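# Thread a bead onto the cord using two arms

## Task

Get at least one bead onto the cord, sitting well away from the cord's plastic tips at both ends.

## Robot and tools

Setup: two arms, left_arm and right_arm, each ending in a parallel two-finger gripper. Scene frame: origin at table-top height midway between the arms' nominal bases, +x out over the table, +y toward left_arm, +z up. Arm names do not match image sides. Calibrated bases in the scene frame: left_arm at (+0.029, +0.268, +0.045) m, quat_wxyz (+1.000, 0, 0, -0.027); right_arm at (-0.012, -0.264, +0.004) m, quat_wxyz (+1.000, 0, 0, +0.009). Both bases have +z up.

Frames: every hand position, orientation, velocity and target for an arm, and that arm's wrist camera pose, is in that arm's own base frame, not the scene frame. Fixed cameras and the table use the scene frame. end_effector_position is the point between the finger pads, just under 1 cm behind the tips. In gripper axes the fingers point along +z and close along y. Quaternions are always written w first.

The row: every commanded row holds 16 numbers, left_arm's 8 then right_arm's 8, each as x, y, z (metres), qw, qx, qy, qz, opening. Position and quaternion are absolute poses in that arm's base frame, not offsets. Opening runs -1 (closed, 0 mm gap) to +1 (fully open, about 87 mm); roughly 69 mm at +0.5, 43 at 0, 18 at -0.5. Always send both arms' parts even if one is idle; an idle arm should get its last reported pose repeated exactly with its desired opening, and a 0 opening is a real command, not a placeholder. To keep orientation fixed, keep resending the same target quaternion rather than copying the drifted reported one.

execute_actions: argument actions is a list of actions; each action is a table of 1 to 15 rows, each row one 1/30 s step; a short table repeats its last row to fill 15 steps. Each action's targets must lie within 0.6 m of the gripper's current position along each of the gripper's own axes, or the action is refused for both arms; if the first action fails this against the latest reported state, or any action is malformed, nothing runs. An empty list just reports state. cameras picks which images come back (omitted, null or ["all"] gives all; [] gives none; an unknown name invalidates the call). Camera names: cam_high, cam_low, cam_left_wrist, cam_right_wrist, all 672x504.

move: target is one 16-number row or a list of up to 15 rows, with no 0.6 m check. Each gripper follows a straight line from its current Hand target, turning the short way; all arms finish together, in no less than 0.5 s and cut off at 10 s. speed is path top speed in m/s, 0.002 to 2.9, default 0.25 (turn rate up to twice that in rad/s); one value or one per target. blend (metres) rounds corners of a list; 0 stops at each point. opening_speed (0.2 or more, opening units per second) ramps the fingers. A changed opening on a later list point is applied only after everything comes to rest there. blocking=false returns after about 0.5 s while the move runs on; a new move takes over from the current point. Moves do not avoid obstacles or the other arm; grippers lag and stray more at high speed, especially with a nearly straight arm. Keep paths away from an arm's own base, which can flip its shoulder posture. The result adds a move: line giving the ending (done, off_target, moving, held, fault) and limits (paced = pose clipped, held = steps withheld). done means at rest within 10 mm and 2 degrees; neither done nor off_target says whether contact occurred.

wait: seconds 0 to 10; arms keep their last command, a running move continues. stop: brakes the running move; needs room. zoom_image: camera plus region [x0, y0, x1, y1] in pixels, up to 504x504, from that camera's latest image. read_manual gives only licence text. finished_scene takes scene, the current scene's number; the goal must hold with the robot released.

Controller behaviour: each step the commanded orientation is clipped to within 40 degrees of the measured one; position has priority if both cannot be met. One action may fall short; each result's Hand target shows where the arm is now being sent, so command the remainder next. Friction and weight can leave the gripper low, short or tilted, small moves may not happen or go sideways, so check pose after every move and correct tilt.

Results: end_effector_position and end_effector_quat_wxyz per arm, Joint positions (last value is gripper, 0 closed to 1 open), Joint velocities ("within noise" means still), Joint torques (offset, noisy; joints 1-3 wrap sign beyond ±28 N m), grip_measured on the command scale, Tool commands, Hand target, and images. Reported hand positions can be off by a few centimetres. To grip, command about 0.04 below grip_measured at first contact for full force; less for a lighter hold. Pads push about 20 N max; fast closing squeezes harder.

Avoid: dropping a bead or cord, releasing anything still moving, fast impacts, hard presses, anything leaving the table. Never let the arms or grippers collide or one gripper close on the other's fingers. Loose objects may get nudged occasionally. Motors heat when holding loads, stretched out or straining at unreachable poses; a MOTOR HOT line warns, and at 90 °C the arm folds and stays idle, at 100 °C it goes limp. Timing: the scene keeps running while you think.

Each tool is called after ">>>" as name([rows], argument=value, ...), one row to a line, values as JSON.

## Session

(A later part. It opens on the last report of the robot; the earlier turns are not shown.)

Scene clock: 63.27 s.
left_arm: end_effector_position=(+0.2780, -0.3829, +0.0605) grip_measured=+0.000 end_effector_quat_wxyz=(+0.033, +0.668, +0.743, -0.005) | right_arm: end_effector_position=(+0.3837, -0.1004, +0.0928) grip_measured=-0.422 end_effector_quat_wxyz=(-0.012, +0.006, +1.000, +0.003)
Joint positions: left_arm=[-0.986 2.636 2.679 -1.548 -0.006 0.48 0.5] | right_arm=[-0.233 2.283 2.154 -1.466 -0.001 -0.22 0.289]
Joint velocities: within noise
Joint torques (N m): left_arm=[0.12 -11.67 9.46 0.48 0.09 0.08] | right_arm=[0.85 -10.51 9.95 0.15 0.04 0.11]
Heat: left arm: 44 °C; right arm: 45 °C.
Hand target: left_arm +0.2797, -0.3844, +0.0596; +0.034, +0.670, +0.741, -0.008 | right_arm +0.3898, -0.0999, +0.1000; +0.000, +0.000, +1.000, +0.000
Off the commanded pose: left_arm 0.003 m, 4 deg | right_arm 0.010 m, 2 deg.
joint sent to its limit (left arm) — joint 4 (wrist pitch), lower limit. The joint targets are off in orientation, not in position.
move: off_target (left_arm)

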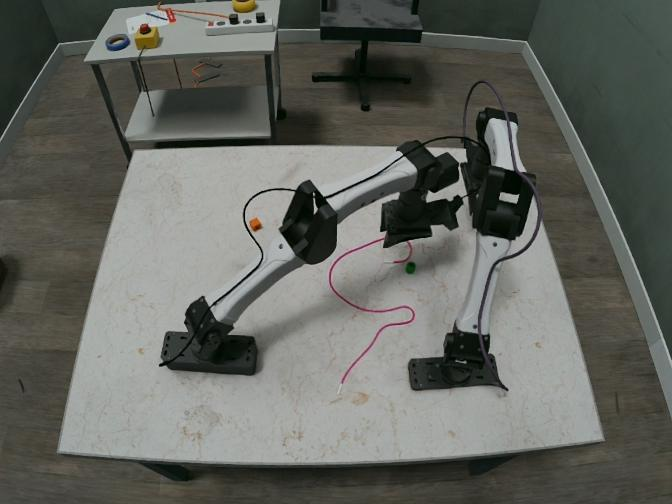

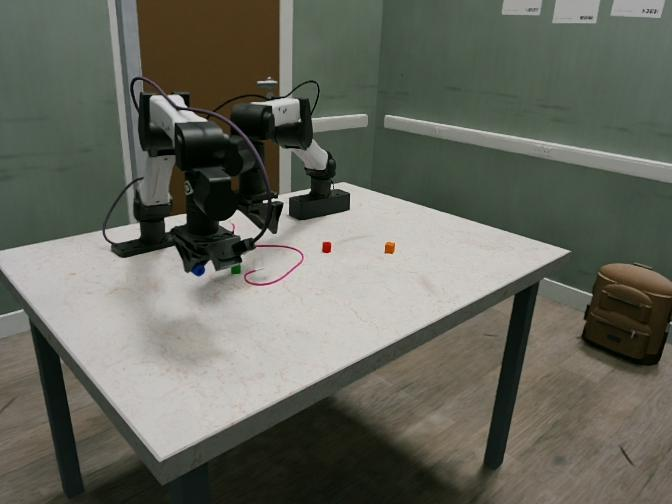

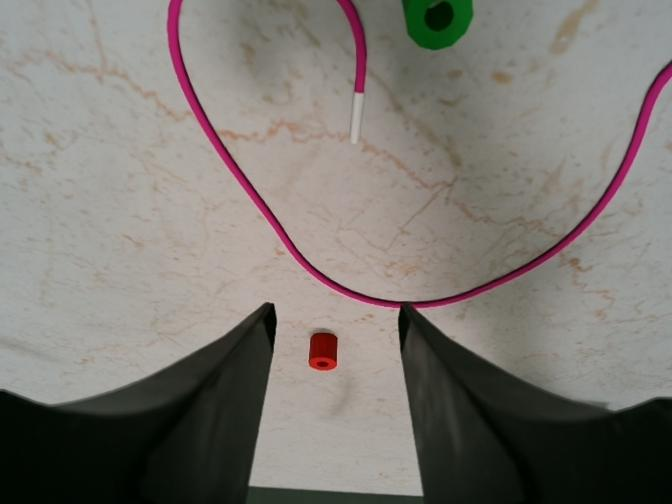

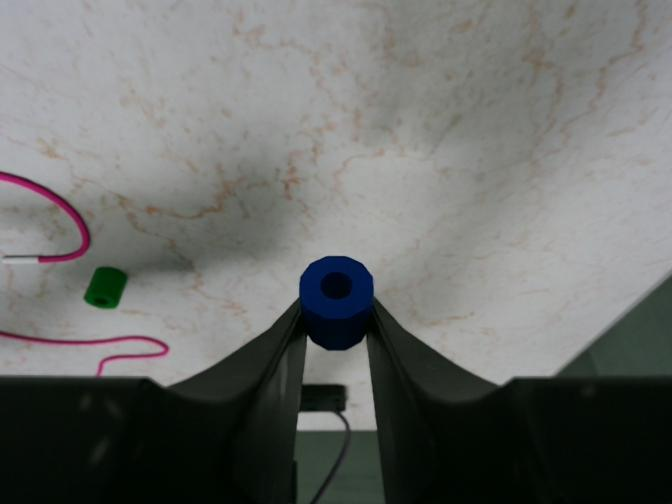

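>>> move(target=[0.273, -0.414, 0.0, 0, 0.6691, 0.7431, 0, 0, 0.39, -0.10, 0.10, 0, 0.0, 1, 0, -0.48], speed=0.15, cameras=["cam_high","cam_left_wrist"])

Scene clock: 64.70 s.
left_arm: end_effector_position=(+0.2695, -0.4067, -0.0024) grip_measured=+0.000 end_effector_quat_wxyz=(+0.014, +0.673, +0.739, -0.001) | right_arm: end_effector_position=(+0.3837, -0.1004, +0.0928) grip_measured=-0.422 end_effector_quat_wxyz=(-0.012, +0.006, +1.000, +0.003)
Joint positions: left_arm=[-1.025 2.848 2.84 -1.536 -0.006 0.452 0.5] | right_arm=[-0.233 2.283 2.154 -1.466 -0.001 -0.22 0.289]
Joint velocities: within noise
Joint torques (N m): left_arm=[-0.01 -13.08 9.37 0.56 0.1 -0.09] | right_arm=[1.03 -10.43 9.87 0.13 0.03 0.12]
Heat: left arm: 44 °C; right arm: 45 °C.
Hand target: left_arm +0.2726, -0.4133, +0.0001; +0.029, +0.671, +0.741, -0.008 | right_arm +0.3898, -0.0999, +0.1000; +0.001, +0.000, +1.000, +0.000
Off the commanded pose: left_arm 0.008 m, 2 deg | right_arm 0.010 m, 2 deg.
elbow stopped short (left arm): the move would have taken joint 3 (elbow) straighter than the controller allows.
move: done
Images, in order (width x height): cam_high 672x504, cam_left_wrist 672x504.

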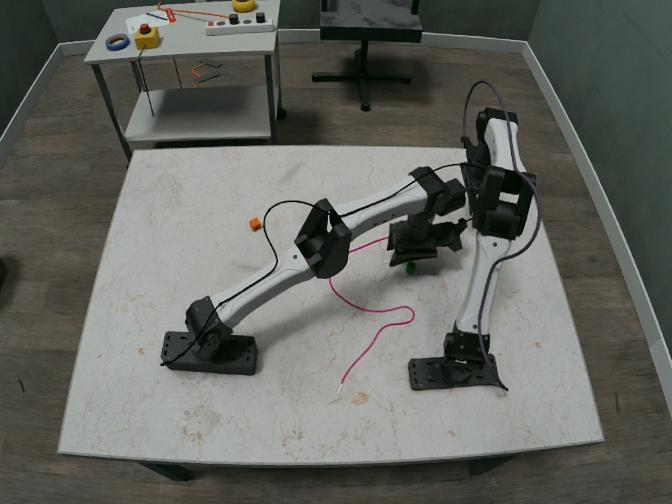

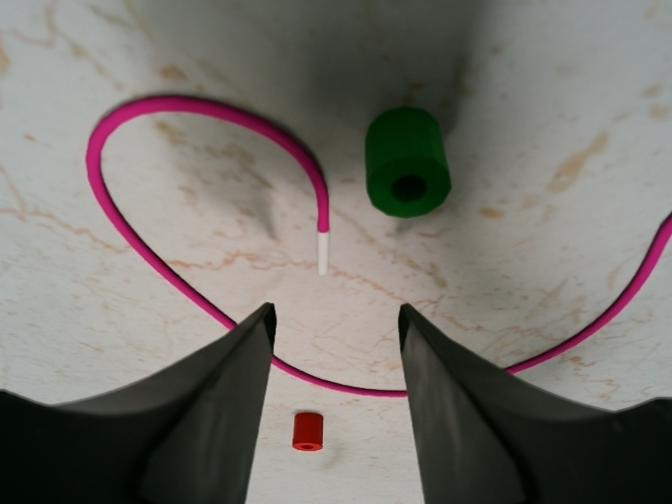

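>>> move(target=[0.2797, -0.416, -0.026, 0, 0.6691, 0.7431, 0, -0.6, 0.39, -0.10, 0.10, 0, 0.0, 1, 0, -0.48], speed=0.1, cameras=["cam_high","cam_left_wrist"])

Scene clock: 66.27 s.
left_arm: end_effector_position=(+0.2744, -0.4104, -0.0257) grip_measured=-0.600 end_effector_quat_wxyz=(+0.014, +0.671, +0.741, -0.001) | right_arm: end_effector_position=(+0.3837, -0.1004, +0.0928) grip_measured=-0.422 end_effector_quat_wxyz=(-0.012, +0.006, +1.000, +0.003)
Joint positions: left_arm=[-1.02 2.895 2.84 -1.489 -0.006 0.452 0.2] | right_arm=[-0.233 2.283 2.154 -1.466 -0.001 -0.22 0.289]
Joint velocities: within noise
Joint torques (N m): left_arm=[0.46 -12.81 9.5 0.56 0.11 0.01] | right_arm=[0.96 -10.51 9.92 0.12 0.03 0.13]
Heat: left arm: 44 °C; right arm: 46 °C.
Hand target: left_arm +0.2793, -0.4153, -0.0261; +0.026, +0.670, +0.741, -0.007 | right_arm +0.3898, -0.0999, +0.1000; +0.001, +0.000, +1.000, +0.000
Off the commanded pose: left_arm 0.008 m, 2 deg | right_arm 0.010 m, 2 deg.
elbow stopped short (left arm): the move would have taken joint 3 (elbow) straighter than the controller allows.
move: done
Images, in order (width x height): cam_high 672x504, cam_left_wrist 672x504.

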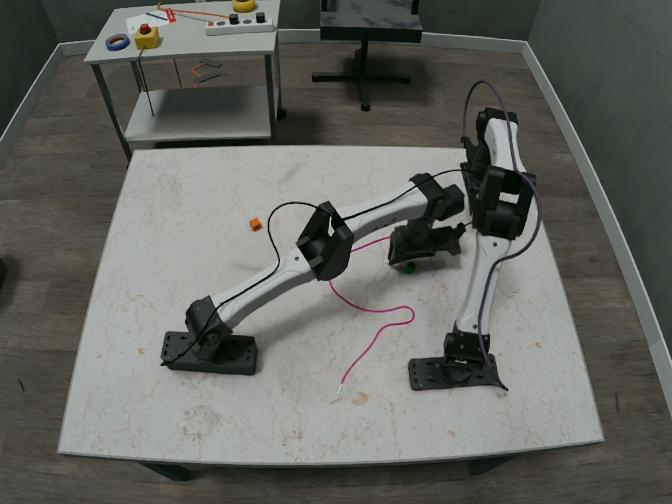

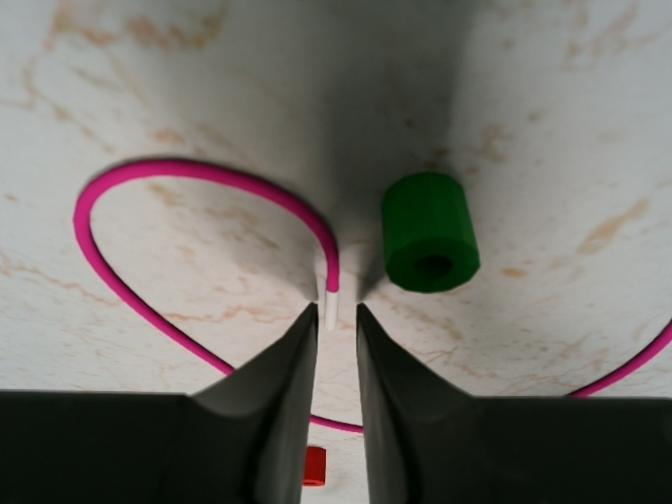

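>>> move(target=[0.2825, -0.411, -0.036, 0, 0.6691, 0.7431, 0, -0.6, 0.39, -0.10, 0.10, 0, 0.0, 1, 0, -0.48], speed=0.05, cameras=["cam_high","cam_left_wrist"])

>>> zoom_image(camera="cam_left_wrist", region=[240, 230, 440, 380])

Scene clock: 67.30 s.
left_arm: end_effector_position=(+0.2779, -0.4076, -0.0311) grip_measured=-0.600 end_effector_quat_wxyz=(+0.011, +0.669, +0.743, +0.000) | right_arm: end_effector_position=(+0.3837, -0.1004, +0.0928) grip_measured=-0.422 end_effector_quat_wxyz=(-0.012, +0.006, +1.000, +0.003)
Joint positions: left_arm=[-1.012 2.907 2.843 -1.485 -0.006 0.455 0.2] | right_arm=[-0.233 2.283 2.154 -1.466 -0.001 -0.22 0.289]
Joint velocities: within noise
Joint torques (N m): left_arm=[0.54 -12.07 9.16 0.5 0.11 0.05] | right_arm=[1.05 -10.43 9.88 0.13 0.02 0.11]
Heat: left arm: 45 °C; right arm: 46 °C.
Hand target: left_arm +0.2821, -0.4103, -0.0360; +0.017, +0.670, +0.742, -0.004 | right_arm +0.3898, -0.0999, +0.1000; +0.001, +0.000, +1.000, +0.000
Off the commanded pose: left_arm 0.007 m, 1 deg | right_arm 0.010 m, 2 deg.
elbow stopped short (left arm): the move would have taken joint 3 (elbow) straighter than the controller allows.
move: done
Images, in order (width x height): cam_high 672x504, cam_left_wrist 672x504.

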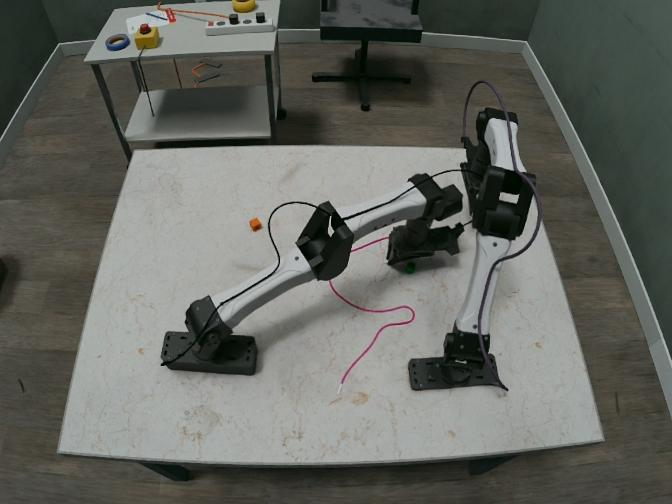

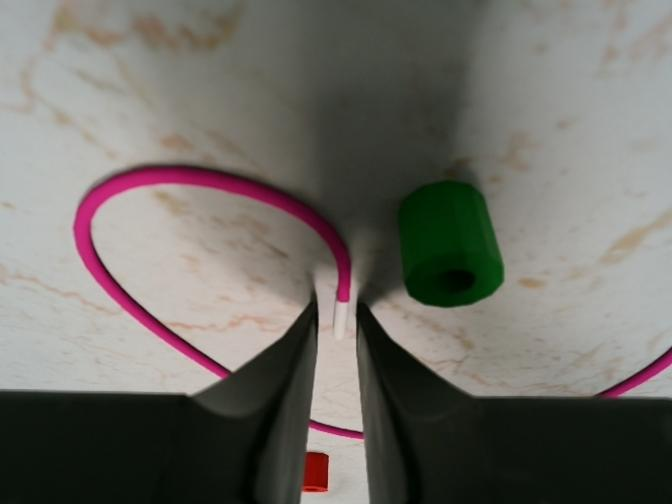

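Scaled by 2.520 from the camera's 672x504 image, which has a finer 960x720 frame.

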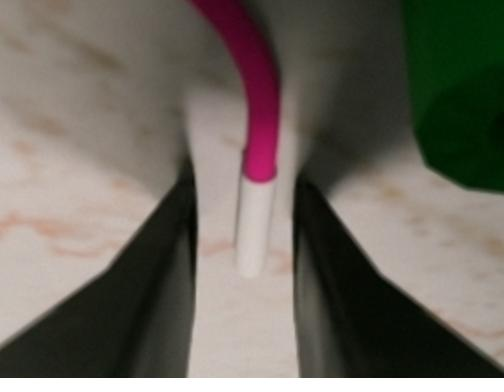

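>>> move([
  [0.2825, -0.411, -0.0425, 0, 0.6691, 0.7431, 0, -0.6, 0.39, -0.10, 0.10, 0, 0.0, 1, 0, -0.48],
  [0.2825, -0.411, -0.0425, 0, 0.6691, 0.7431, 0, -1, 0.39, -0.10, 0.10, 0, 0.0, 1, 0, -0.48],
], speed=0.05, opening_speed=0.4, cameras=["cam_low","cam_left_wrist"])

>>> zoom_image(camera="cam_left_wrist", region=[240, 230, 440, 380])

Scene clock: 69.63 s.
left_arm: end_effector_position=(+0.2773, -0.4076, -0.0316) grip_measured=-0.868 end_effector_quat_wxyz=(+0.010, +0.670, +0.743, -0.001) | right_arm: end_effector_position=(+0.3837, -0.1004, +0.0928) grip_measured=-0.422 end_effector_quat_wxyz=(-0.012, +0.006, +1.000, +0.003)
Joint positions: left_arm=[-1.012 2.91 2.847 -1.489 -0.003 0.456 0.066] | right_arm=[-0.233 2.283 2.154 -1.466 -0.001 -0.22 0.289]
Joint velocities: within noise
Joint torques (N m): left_arm=[0.49 -11.26 8.85 0.61 0.09 0.06] | right_arm=[0.94 -10.41 9.88 0.14 0.04 0.13]
Heat: left arm: 45 °C; right arm: 46 °C.
Hand target: left_arm +0.2820, -0.4101, -0.0424; +0.014, +0.670, +0.742, -0.004 | right_arm +0.3898, -0.0999, +0.1000; +0.001, +0.000, +1.000, +0.000
Off the commanded pose: left_arm 0.013 m, 1 deg | right_arm 0.010 m, 2 deg.
elbow stopped short (left arm): the move would have taken joint 3 (elbow) straighter than the controller allows.
move: off_target (left_arm); target 2's new opening was sent with left_arm's hand 0.012 m and 1 deg from that target
Images, in order (width x height): cam_low 672x504, cam_left_wrist 672x504.

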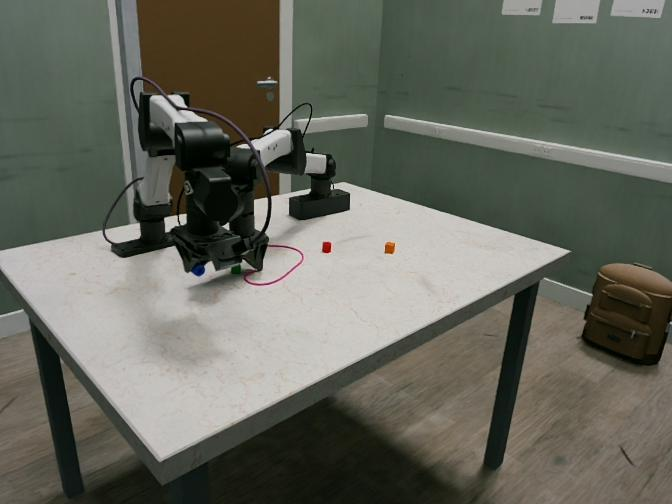

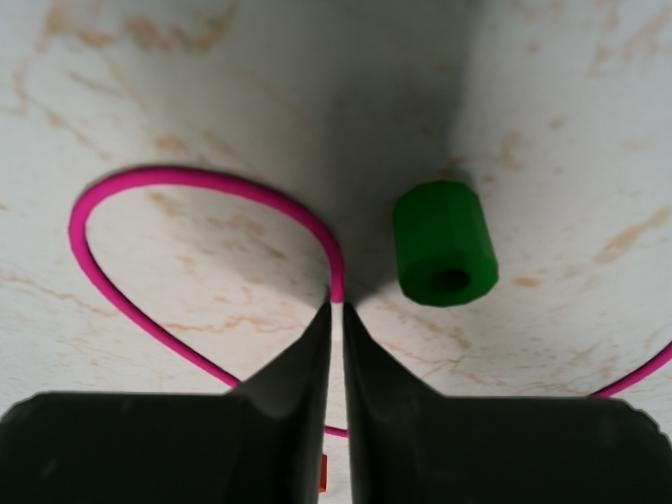

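Scaled by 2.520 from the camera's 672x504 image, which has a finer 960x720 frame.

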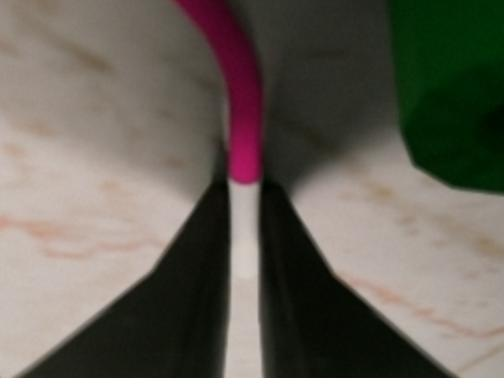

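>>> move([
  [0.2825, -0.40, 0.01, 0, 0.6691, 0.7431, 0, -1, 0.39, -0.10, 0.10, 0, 0.0, 1, 0, -0.48],
  [0.1885, -0.318, 0.025, 0, 0.9799, 0.1994, 0, -1, 0.39, -0.10, 0.10, 0, 0.0, 1, 0, -0.48],
], speed=0.1)

Scene clock: 77.60 s.
left_arm: end_effector_position=(+0.1883, -0.3115, +0.0112) grip_measured=-0.868 end_effector_quat_wxyz=(-0.025, +0.978, +0.206, -0.004) | right_arm: end_effector_position=(+0.3837, -0.1004, +0.0928) grip_measured=-0.422 end_effector_quat_wxyz=(-0.012, +0.006, +1.000, +0.003)
Joint positions: left_arm=[-1.143 2.033 1.43 -1.018 -0.003 1.583 0.066] | right_arm=[-0.233 2.283 2.154 -1.466 -0.001 -0.22 0.289]
Joint velocities: within noise
Joint torques (N m): left_arm=[-0.58 -12.7 6 0.36 0.13 0.07] | right_arm=[0.96 -10.41 9.99 0.11 0.01 0.14]
Heat: left arm: 49 °C; right arm: 48 °C.
Hand target: left_arm +0.1885, -0.3178, +0.0249; +0.000, +0.980, +0.199, +0.000 | right_arm +0.3898, -0.0999, +0.1000; +0.001, +0.000, +1.000, +0.000
Off the commanded pose: left_arm 0.015 m, 3 deg | right_arm 0.010 m, 2 deg.
elbow stopped short (left arm): the move would have taken joint 3 (elbow) straighter than the controller allows.
move: off_target (left_arm)

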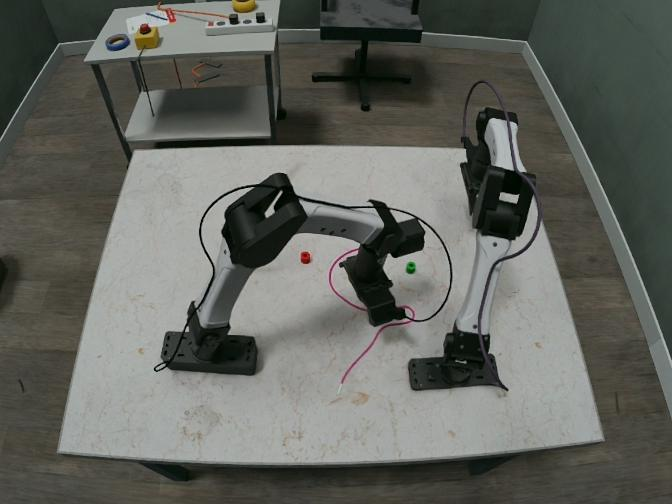

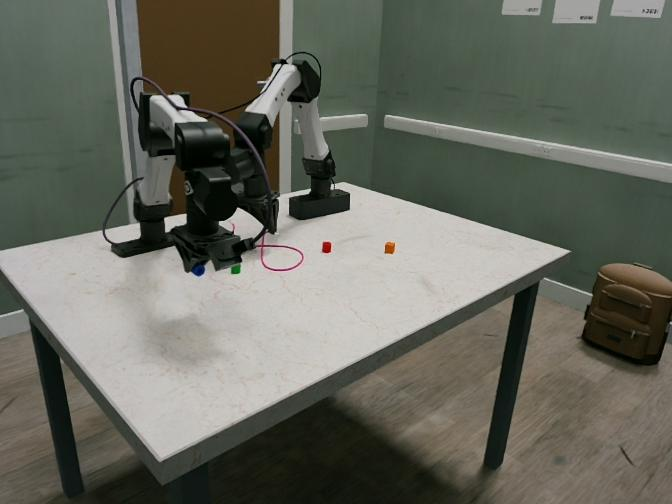

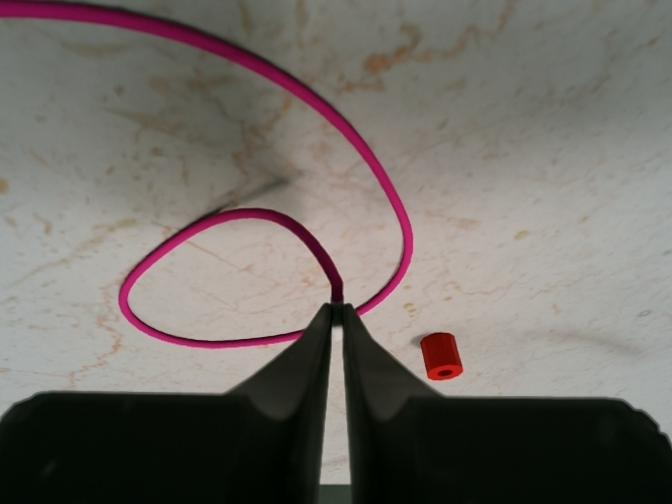

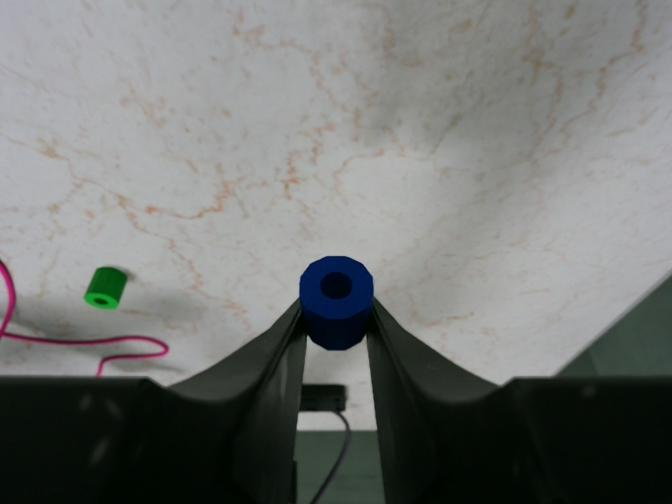

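>>> zoom_image(camera="cam_low", region=[225, 185, 305, 285])

>>> zoom_image(camera="cam_high", region=[320, 235, 420, 335])

>>> zoom_image(camera="cam_left_wrist", region=[285, 250, 385, 350])

Scaled by 5.040 from the camera's 672x504 image, which has a finer 960x720 frame.

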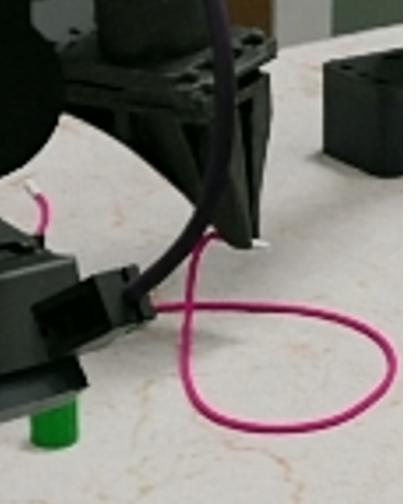

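Scaled by 5.040 from the camera's 672x504 image, which has a finer 960x720 frame.

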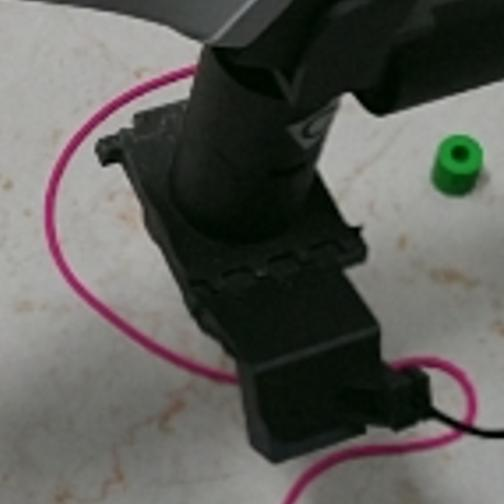

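Scaled by 5.040 from the camera's 672x504 image, which has a finer 960x720 frame.

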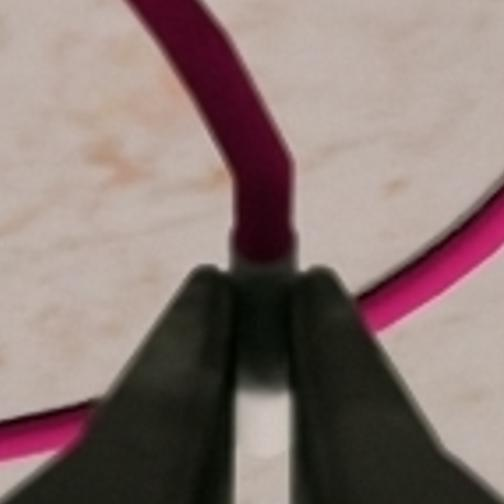

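>>> move([
  [0.1885, -0.318, 0.025, 0, 0.9799, 0.1994, 0, -1, 0.36, 0.20, 0.10, 0, -0.1711, 0.9853, 0, -0.48],
  [0.1885, -0.318, 0.025, 0, 0.9799, 0.1994, 0, -1, 0.285, 0.232, 0.055, 0, -0.1711, 0.9853, 0, -0.48],
], speed=0.15)

Scene clock: 80.80 s.
left_arm: end_effector_position=(+0.1883, -0.3116, +0.0111) grip_measured=-0.868 end_effector_quat_wxyz=(-0.024, +0.978, +0.205, -0.004) | right_arm: end_effector_position=(+0.3621, +0.1613, +0.0932) grip_measured=-0.422 end_effector_quat_wxyz=(-0.003, -0.160, +0.987, +0.000)
Joint positions: left_arm=[-1.143 2.033 1.429 -1.017 -0.003 1.585 0.066] | right_arm=[0.409 2.261 2.122 -1.436 -0.002 0.087 0.289]
Joint velocities: within noise
Joint torques (N m): left_arm=[-0.58 -12.74 5.93 0.34 0.11 0.08] | right_arm=[0.16 -10.99 6 0.28 0.06 0.15]
Heat: left arm: 50 °C; right arm: 48 °C.
Hand target: left_arm +0.1885, -0.3178, +0.0249; +0.000, +0.980, +0.200, +0.000 | right_arm +0.3619, +0.1594, +0.0943; -0.002, -0.159, +0.987, +0.000
Off the commanded pose: left_arm 0.015 m, 3 deg | right_arm 0.111 m, 1 deg.
move: held (right_arm; a check stopped the path), off_target (left_arm; braked when a check withheld steps of right_arm); path passed 0 of 2 targets; limits=held
pose unreachable (right arm): on one or more control steps of this call, first in action 0 (counted from 0), this arm could not follow its commanded pose, so it was not sent that pose on those steps. It may still have moved: this result reports where it is.
cause: moving toward the commanded pose would bring a part of the arm too close to another arm (this arm's forearm (the part past joint 3) and the left arm's wrist (the part past joint 4), along the way the arms are being sent, or toward where that arm still pushes).

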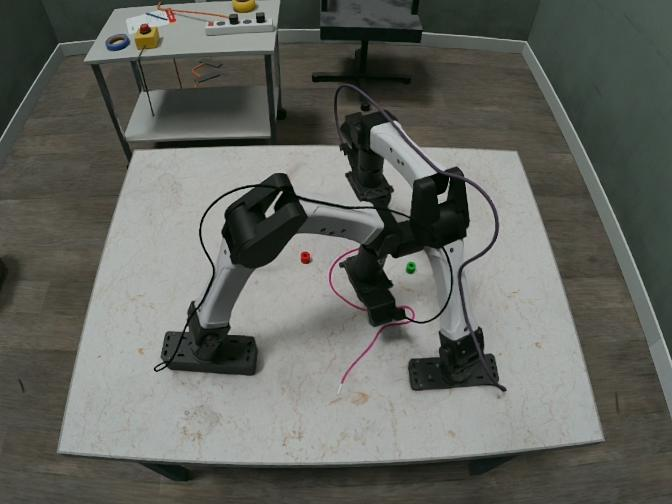

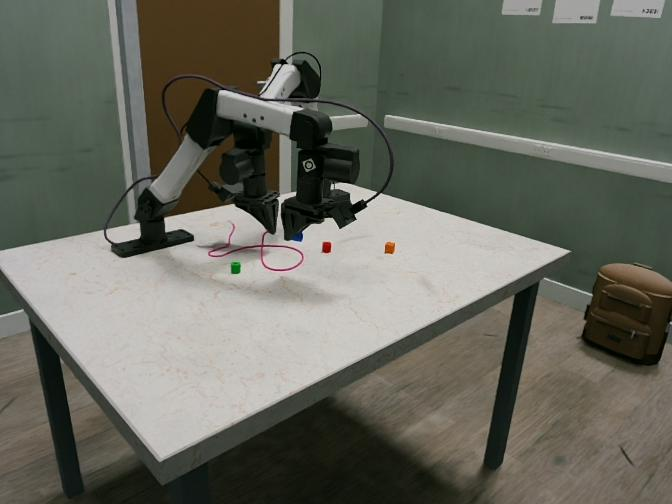

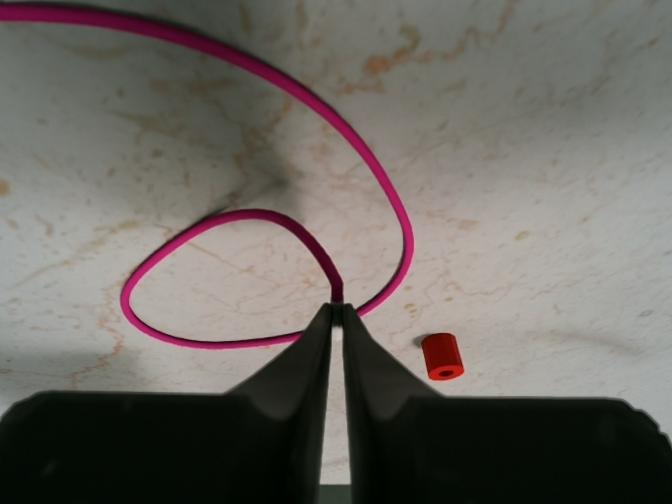

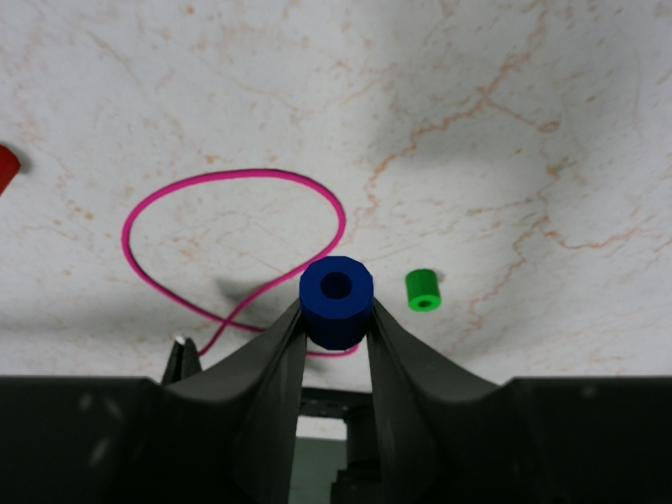

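>>> move([
  [0.1885, -0.245, 0.03, 0, 0.9799, 0.1994, 0, -1, 0.362, 0.16, 0.10, 0, -0.1711, 0.9853, 0, -0.48],
  [0.1885, -0.245, 0.03, 0, 0.9799, 0.1994, 0, -1, 0.38, 0.29, 0.10, 0, -0.1711, 0.9853, 0, -0.48],
], speed=0.1)

Scene clock: 83.10 s.
left_arm: end_effector_position=(+0.1861, -0.2419, +0.0219) grip_measured=-0.868 end_effector_quat_wxyz=(-0.019, +0.979, +0.201, -0.004) | right_arm: end_effector_position=(+0.3695, +0.2251, +0.0923) grip_measured=-0.422 end_effector_quat_wxyz=(+0.012, -0.181, +0.983, +0.005)
Joint positions: left_arm=[-1.053 1.784 1.135 -0.96 -0.003 1.683 0.066] | right_arm=[0.53 2.441 2.438 -1.541 -0.002 0.167 0.289]
Joint velocities: within noise
Joint torques (N m): left_arm=[0.25 -9.83 5.82 0.34 0.11 0.09] | right_arm=[0.09 -11.59 6 0.32 0.05 0.2]
Heat: left arm: 50 °C; right arm: 49 °C.
Hand target: left_arm +0.1885, -0.2450, +0.0300; +0.000, +0.980, +0.199, +0.000 | right_arm +0.3697, +0.2231, +0.0924; +0.011, -0.179, +0.984, +0.005
Off the commanded pose: left_arm 0.009 m, 2 deg | right_arm 0.066 m, 2 deg.
move: held (right_arm; a check stopped the path); path passed 1 of 2 targets; limits=held
pose unreachable (right arm): on one or more control steps of this call, first in action 0 (counted from 0), this arm could not follow its commanded pose, so it was not sent that pose on those steps. It may still have moved: this result reports where it is.
cause: moving toward the commanded pose would bring a part of the arm too close to another arm (this arm's forearm (the part past joint 3) and the left arm's wrist (the part past joint 4)).

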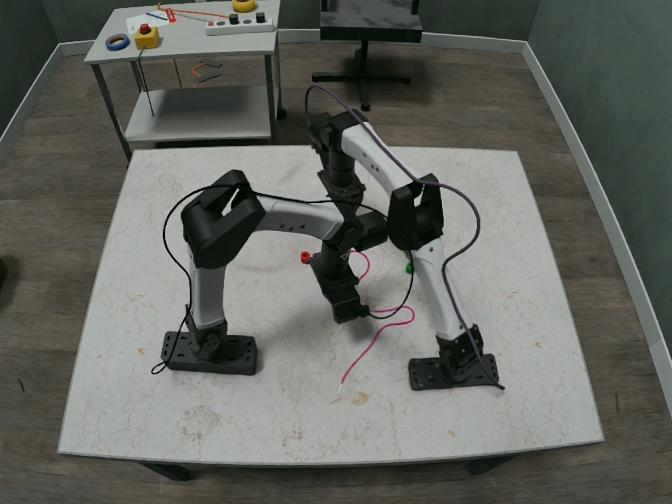

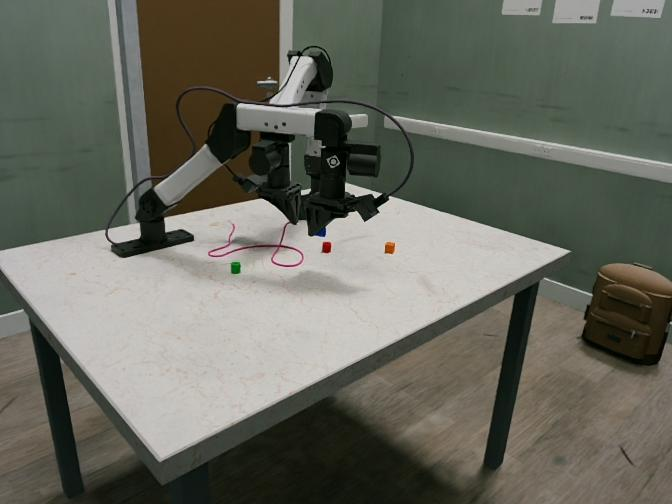

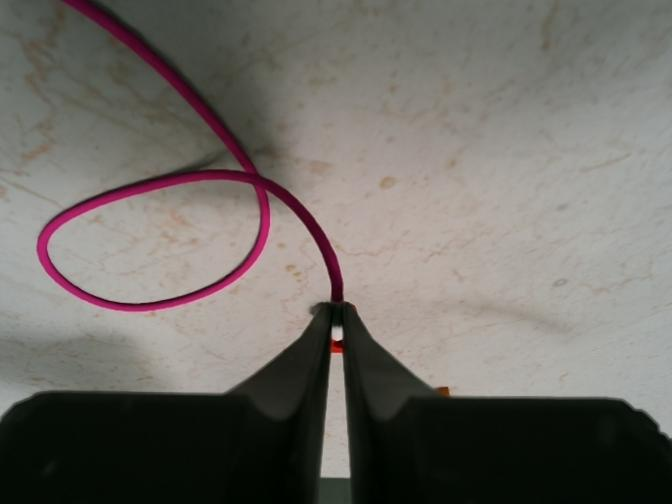

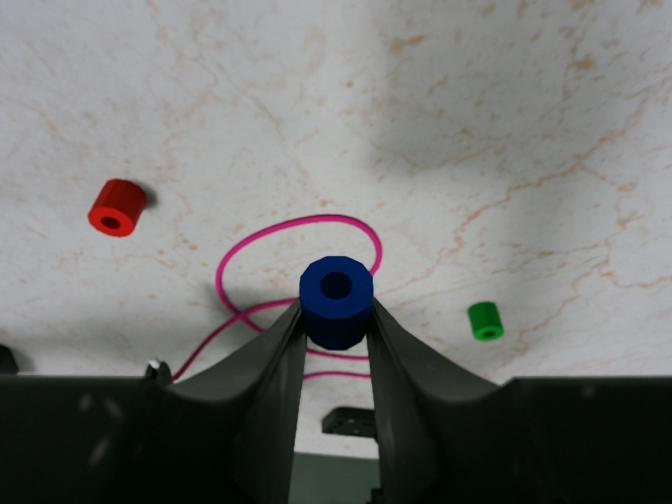

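>>> move([
  [0.1885, -0.245, 0.03, 0, 0.9799, 0.1994, 0, -1, 0.36, 0.0, 0.10, 0, 0, 1, 0, -0.48],
  [0.1885, -0.245, 0.03, 0, 0.9799, 0.1994, 0, -1, 0.30, -0.14, 0.05, 0, 0, 1, 0, -0.48],
], speed=0.15, cameras=["cam_high","cam_right_wrist"])

>>> move(target=[0.1885, -0.245, 0.03, 0, 0.9799, 0.1994, 0, -1, 0.30, -0.14, 0.015, 0, 0, 1, 0, -0.48], speed=0.06, cameras=["cam_high","cam_right_wrist"])

Scene clock: 87.90 s.
left_arm: end_effector_position=(+0.1861, -0.2419, +0.0219) grip_measured=-0.868 end_effector_quat_wxyz=(-0.019, +0.979, +0.201, -0.004) | right_arm: end_effector_position=(+0.2973, -0.1392, +0.0422) grip_measured=-0.422 end_effector_quat_wxyz=(-0.019, +0.005, +1.000, +0.007)
Joint positions: left_arm=[-1.053 1.784 1.135 -0.96 -0.003 1.684 0.066] | right_arm=[-0.39 2.01 1.519 -1.12 0.001 -0.38 0.289]
Joint velocities: within noise
Joint torques (N m): left_arm=[0.28 -9.89 5.83 0.36 0.11 0.08] | right_arm=[0.64 -11.93 5.14 0.37 0 0.09]
Heat: left arm: 50 °C; right arm: 50 °C.
Hand target: left_arm +0.1885, -0.2449, +0.0300; +0.000, +0.980, +0.199, +0.000 | right_arm +0.3000, -0.1400, +0.0500; +0.000, +0.000, +1.000, +0.000
Off the commanded pose: left_arm 0.009 m, 2 deg | right_arm 0.008 m, 2 deg.
move: done
Images, in order (width x height): cam_high 672x504, cam_right_wrist 672x504.

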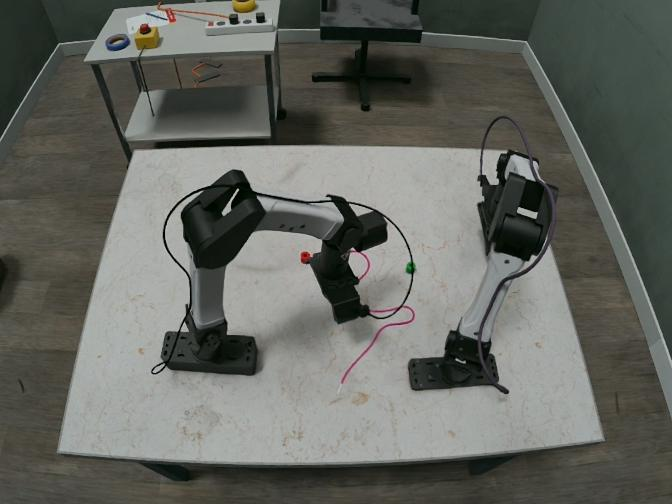

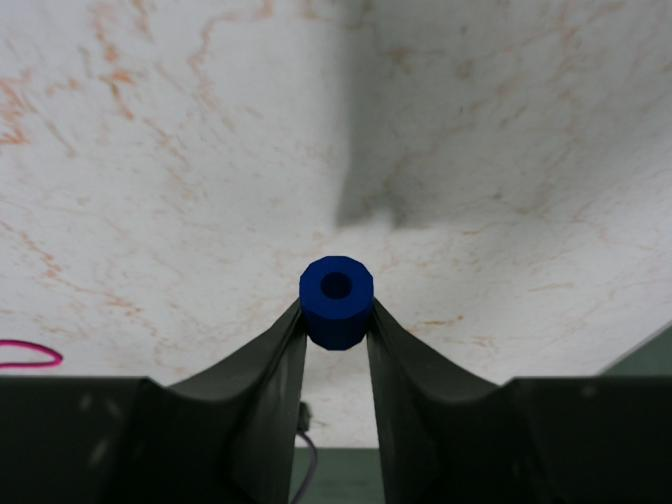

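Scene clock: 89.13 s.
left_arm: end_effector_position=(+0.1861, -0.2419, +0.0219) grip_measured=-0.868 end_effector_quat_wxyz=(-0.019, +0.979, +0.201, -0.004) | right_arm: end_effector_position=(+0.2993, -0.1400, +0.0187) grip_measured=-0.422 end_effector_quat_wxyz=(-0.002, +0.005, +1.000, +0.000)
Joint positions: left_arm=[-1.053 1.784 1.135 -0.96 -0.003 1.684 0.066] | right_arm=[-0.39 2.009 1.427 -0.993 0.001 -0.381 0.289]
Joint velocities: within noise
Joint torques (N m): left_arm=[0.28 -9.83 5.86 0.36 0.1 0.09] | right_arm=[0.57 -8.4 5.23 0.44 0.01 0.11]
Heat: left arm: 49 °C; right arm: 49 °C.
Hand target: left_arm +0.1885, -0.2449, +0.0300; +0.000, +0.980, +0.199, +0.000 | right_arm +0.2999, -0.1400, +0.0151; +0.000, +0.000, +1.000, +0.000
Off the commanded pose: left_arm 0.009 m, 2 deg | right_arm 0.004 m, 1 deg.
move: done
Images, in order (width x height): cam_high 672x504, cam_right_wrist 672x504.

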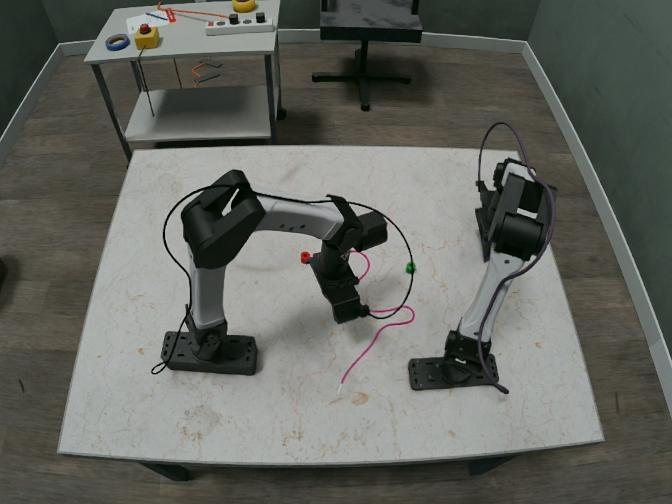

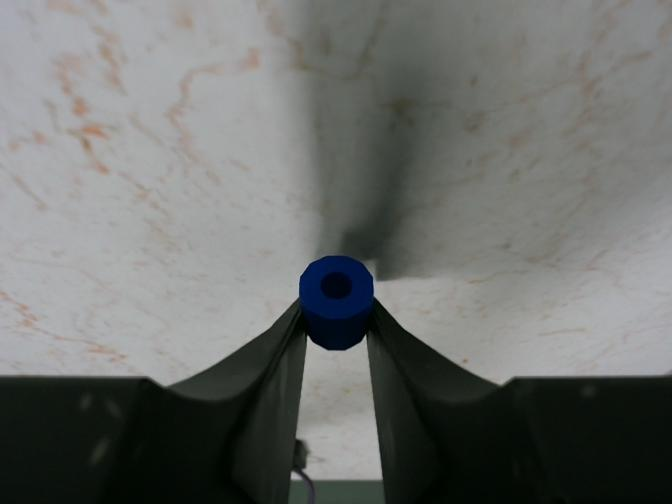

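>>> move(target=[0.1885, -0.245, 0.03, 0, 0.9799, 0.1994, 0, -1, 0.30, -0.14, 0.005, 0, 0, 1, 0, -0.48], speed=0.04, cameras=["cam_low","cam_right_wrist"])

>>> zoom_image(camera="cam_low", region=[100, 200, 220, 320])

Scene clock: 90.20 s.
left_arm: end_effector_position=(+0.1861, -0.2419, +0.0219) grip_measured=-0.868 end_effector_quat_wxyz=(-0.019, +0.979, +0.201, -0.004) | right_arm: end_effector_position=(+0.2994, -0.1401, +0.0087) grip_measured=-0.422 end_effector_quat_wxyz=(-0.002, +0.005, +1.000, +0.000)
Joint positions: left_arm=[-1.053 1.784 1.135 -0.96 -0.003 1.684 0.066] | right_arm=[-0.39 2.023 1.405 -0.957 0.001 -0.381 0.289]
Joint velocities: within noise
Joint torques (N m): left_arm=[0.17 -9.8 5.82 0.35 0.11 0.08] | right_arm=[0.53 -8.35 5.04 0.45 0.01 0.12]
Heat: left arm: 49 °C; right arm: 49 °C.
Hand target: left_arm +0.1885, -0.2449, +0.0300; +0.000, +0.980, +0.199, +0.000 | right_arm +0.3000, -0.1400, +0.0051; +0.000, +0.000, +1.000, +0.000
Off the commanded pose: left_arm 0.009 m, 2 deg | right_arm 0.004 m, 1 deg.
move: done
Images, in order (width x height): cam_low 672x504, cam_right_wrist 672x504.

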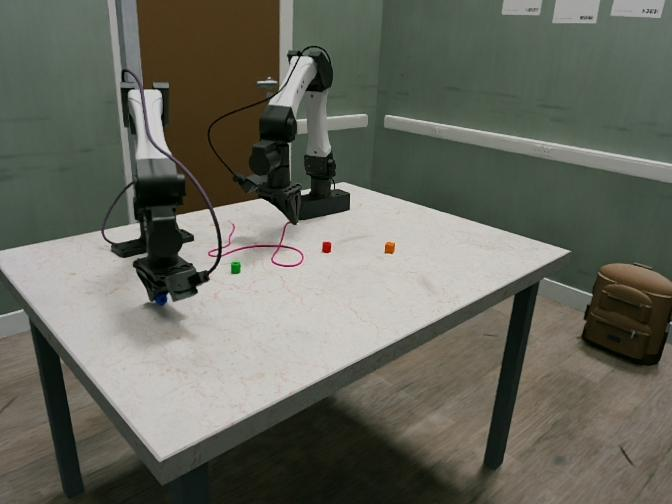

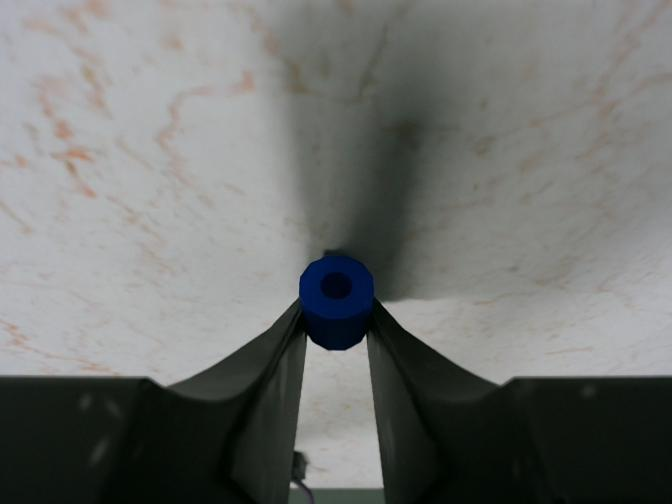

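Scaled by 4.200 from the camera's 672x504 image, which has a finer 960x720 frame.

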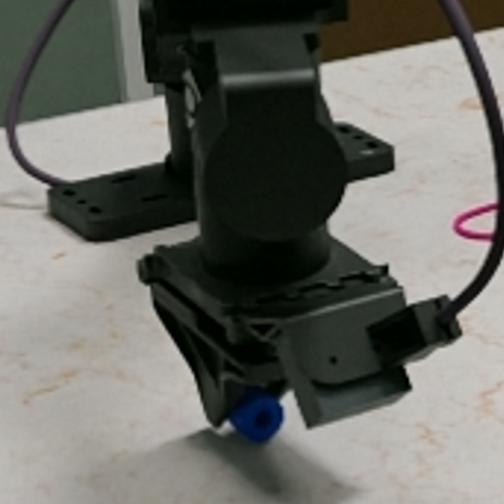

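>>> move(target=[0.1885, -0.245, 0.03, 0, 0.9799, 0.1994, 0, -1, 0.30, -0.14, -0.001, 0, 0, 1, 0, -0.48], speed=0.03, cameras=["cam_right_wrist"])

>>> zoom_image(camera="cam_right_wrist", region=[240, 200, 440, 350])

Scene clock: 91.07 s.
left_arm: end_effector_position=(+0.1861, -0.2419, +0.0219) grip_measured=-0.868 end_effector_quat_wxyz=(-0.019, +0.979, +0.201, -0.004) | right_arm: end_effector_position=(+0.3004, -0.1405, +0.0057) grip_measured=-0.422 end_effector_quat_wxyz=(+0.000, +0.004, +1.000, +0.000)
Joint positions: left_arm=[-1.053 1.784 1.135 -0.96 -0.003 1.684 0.066] | right_arm=[-0.39 2.027 1.399 -0.943 0.001 -0.382 0.289]
Joint velocities: within noise
Joint torques (N m): left_arm=[0.28 -9.81 5.89 0.36 0.1 0.07] | right_arm=[0.51 -7.92 4.53 0.53 -0.01 0.12]
Heat: left arm: 49 °C; right arm: 49 °C.
Hand target: left_arm +0.1885, -0.2449, +0.0300; +0.000, +0.980, +0.199, +0.000 | right_arm +0.3000, -0.1400, -0.0008; +0.000, +0.000, +1.000, +0.000
Off the commanded pose: left_arm 0.009 m, 2 deg | right_arm 0.007 m, 1 deg.
move: done
Images, in order (width x height): cam_right_wrist 672x504.

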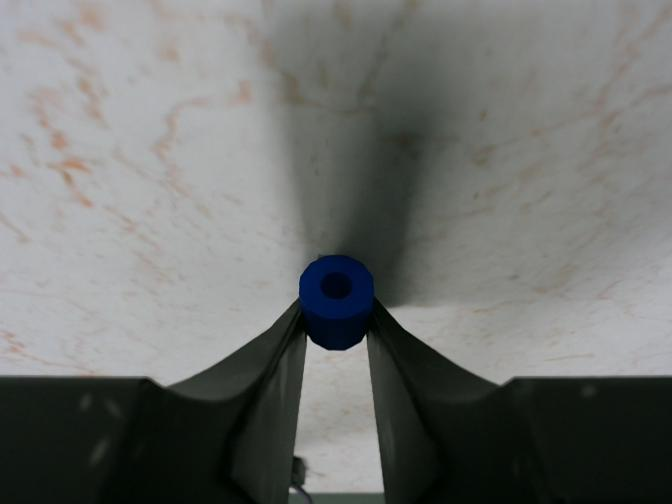

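Scaled by 2.520 from the camera's 672x504 image, which has a finer 960x720 frame.

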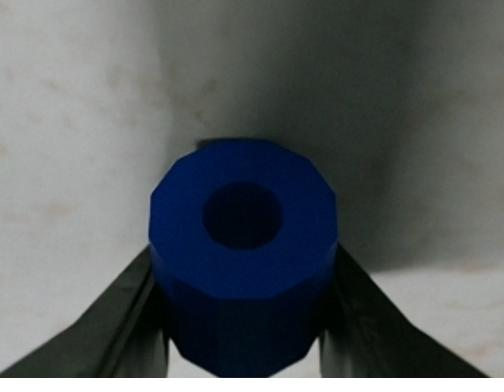

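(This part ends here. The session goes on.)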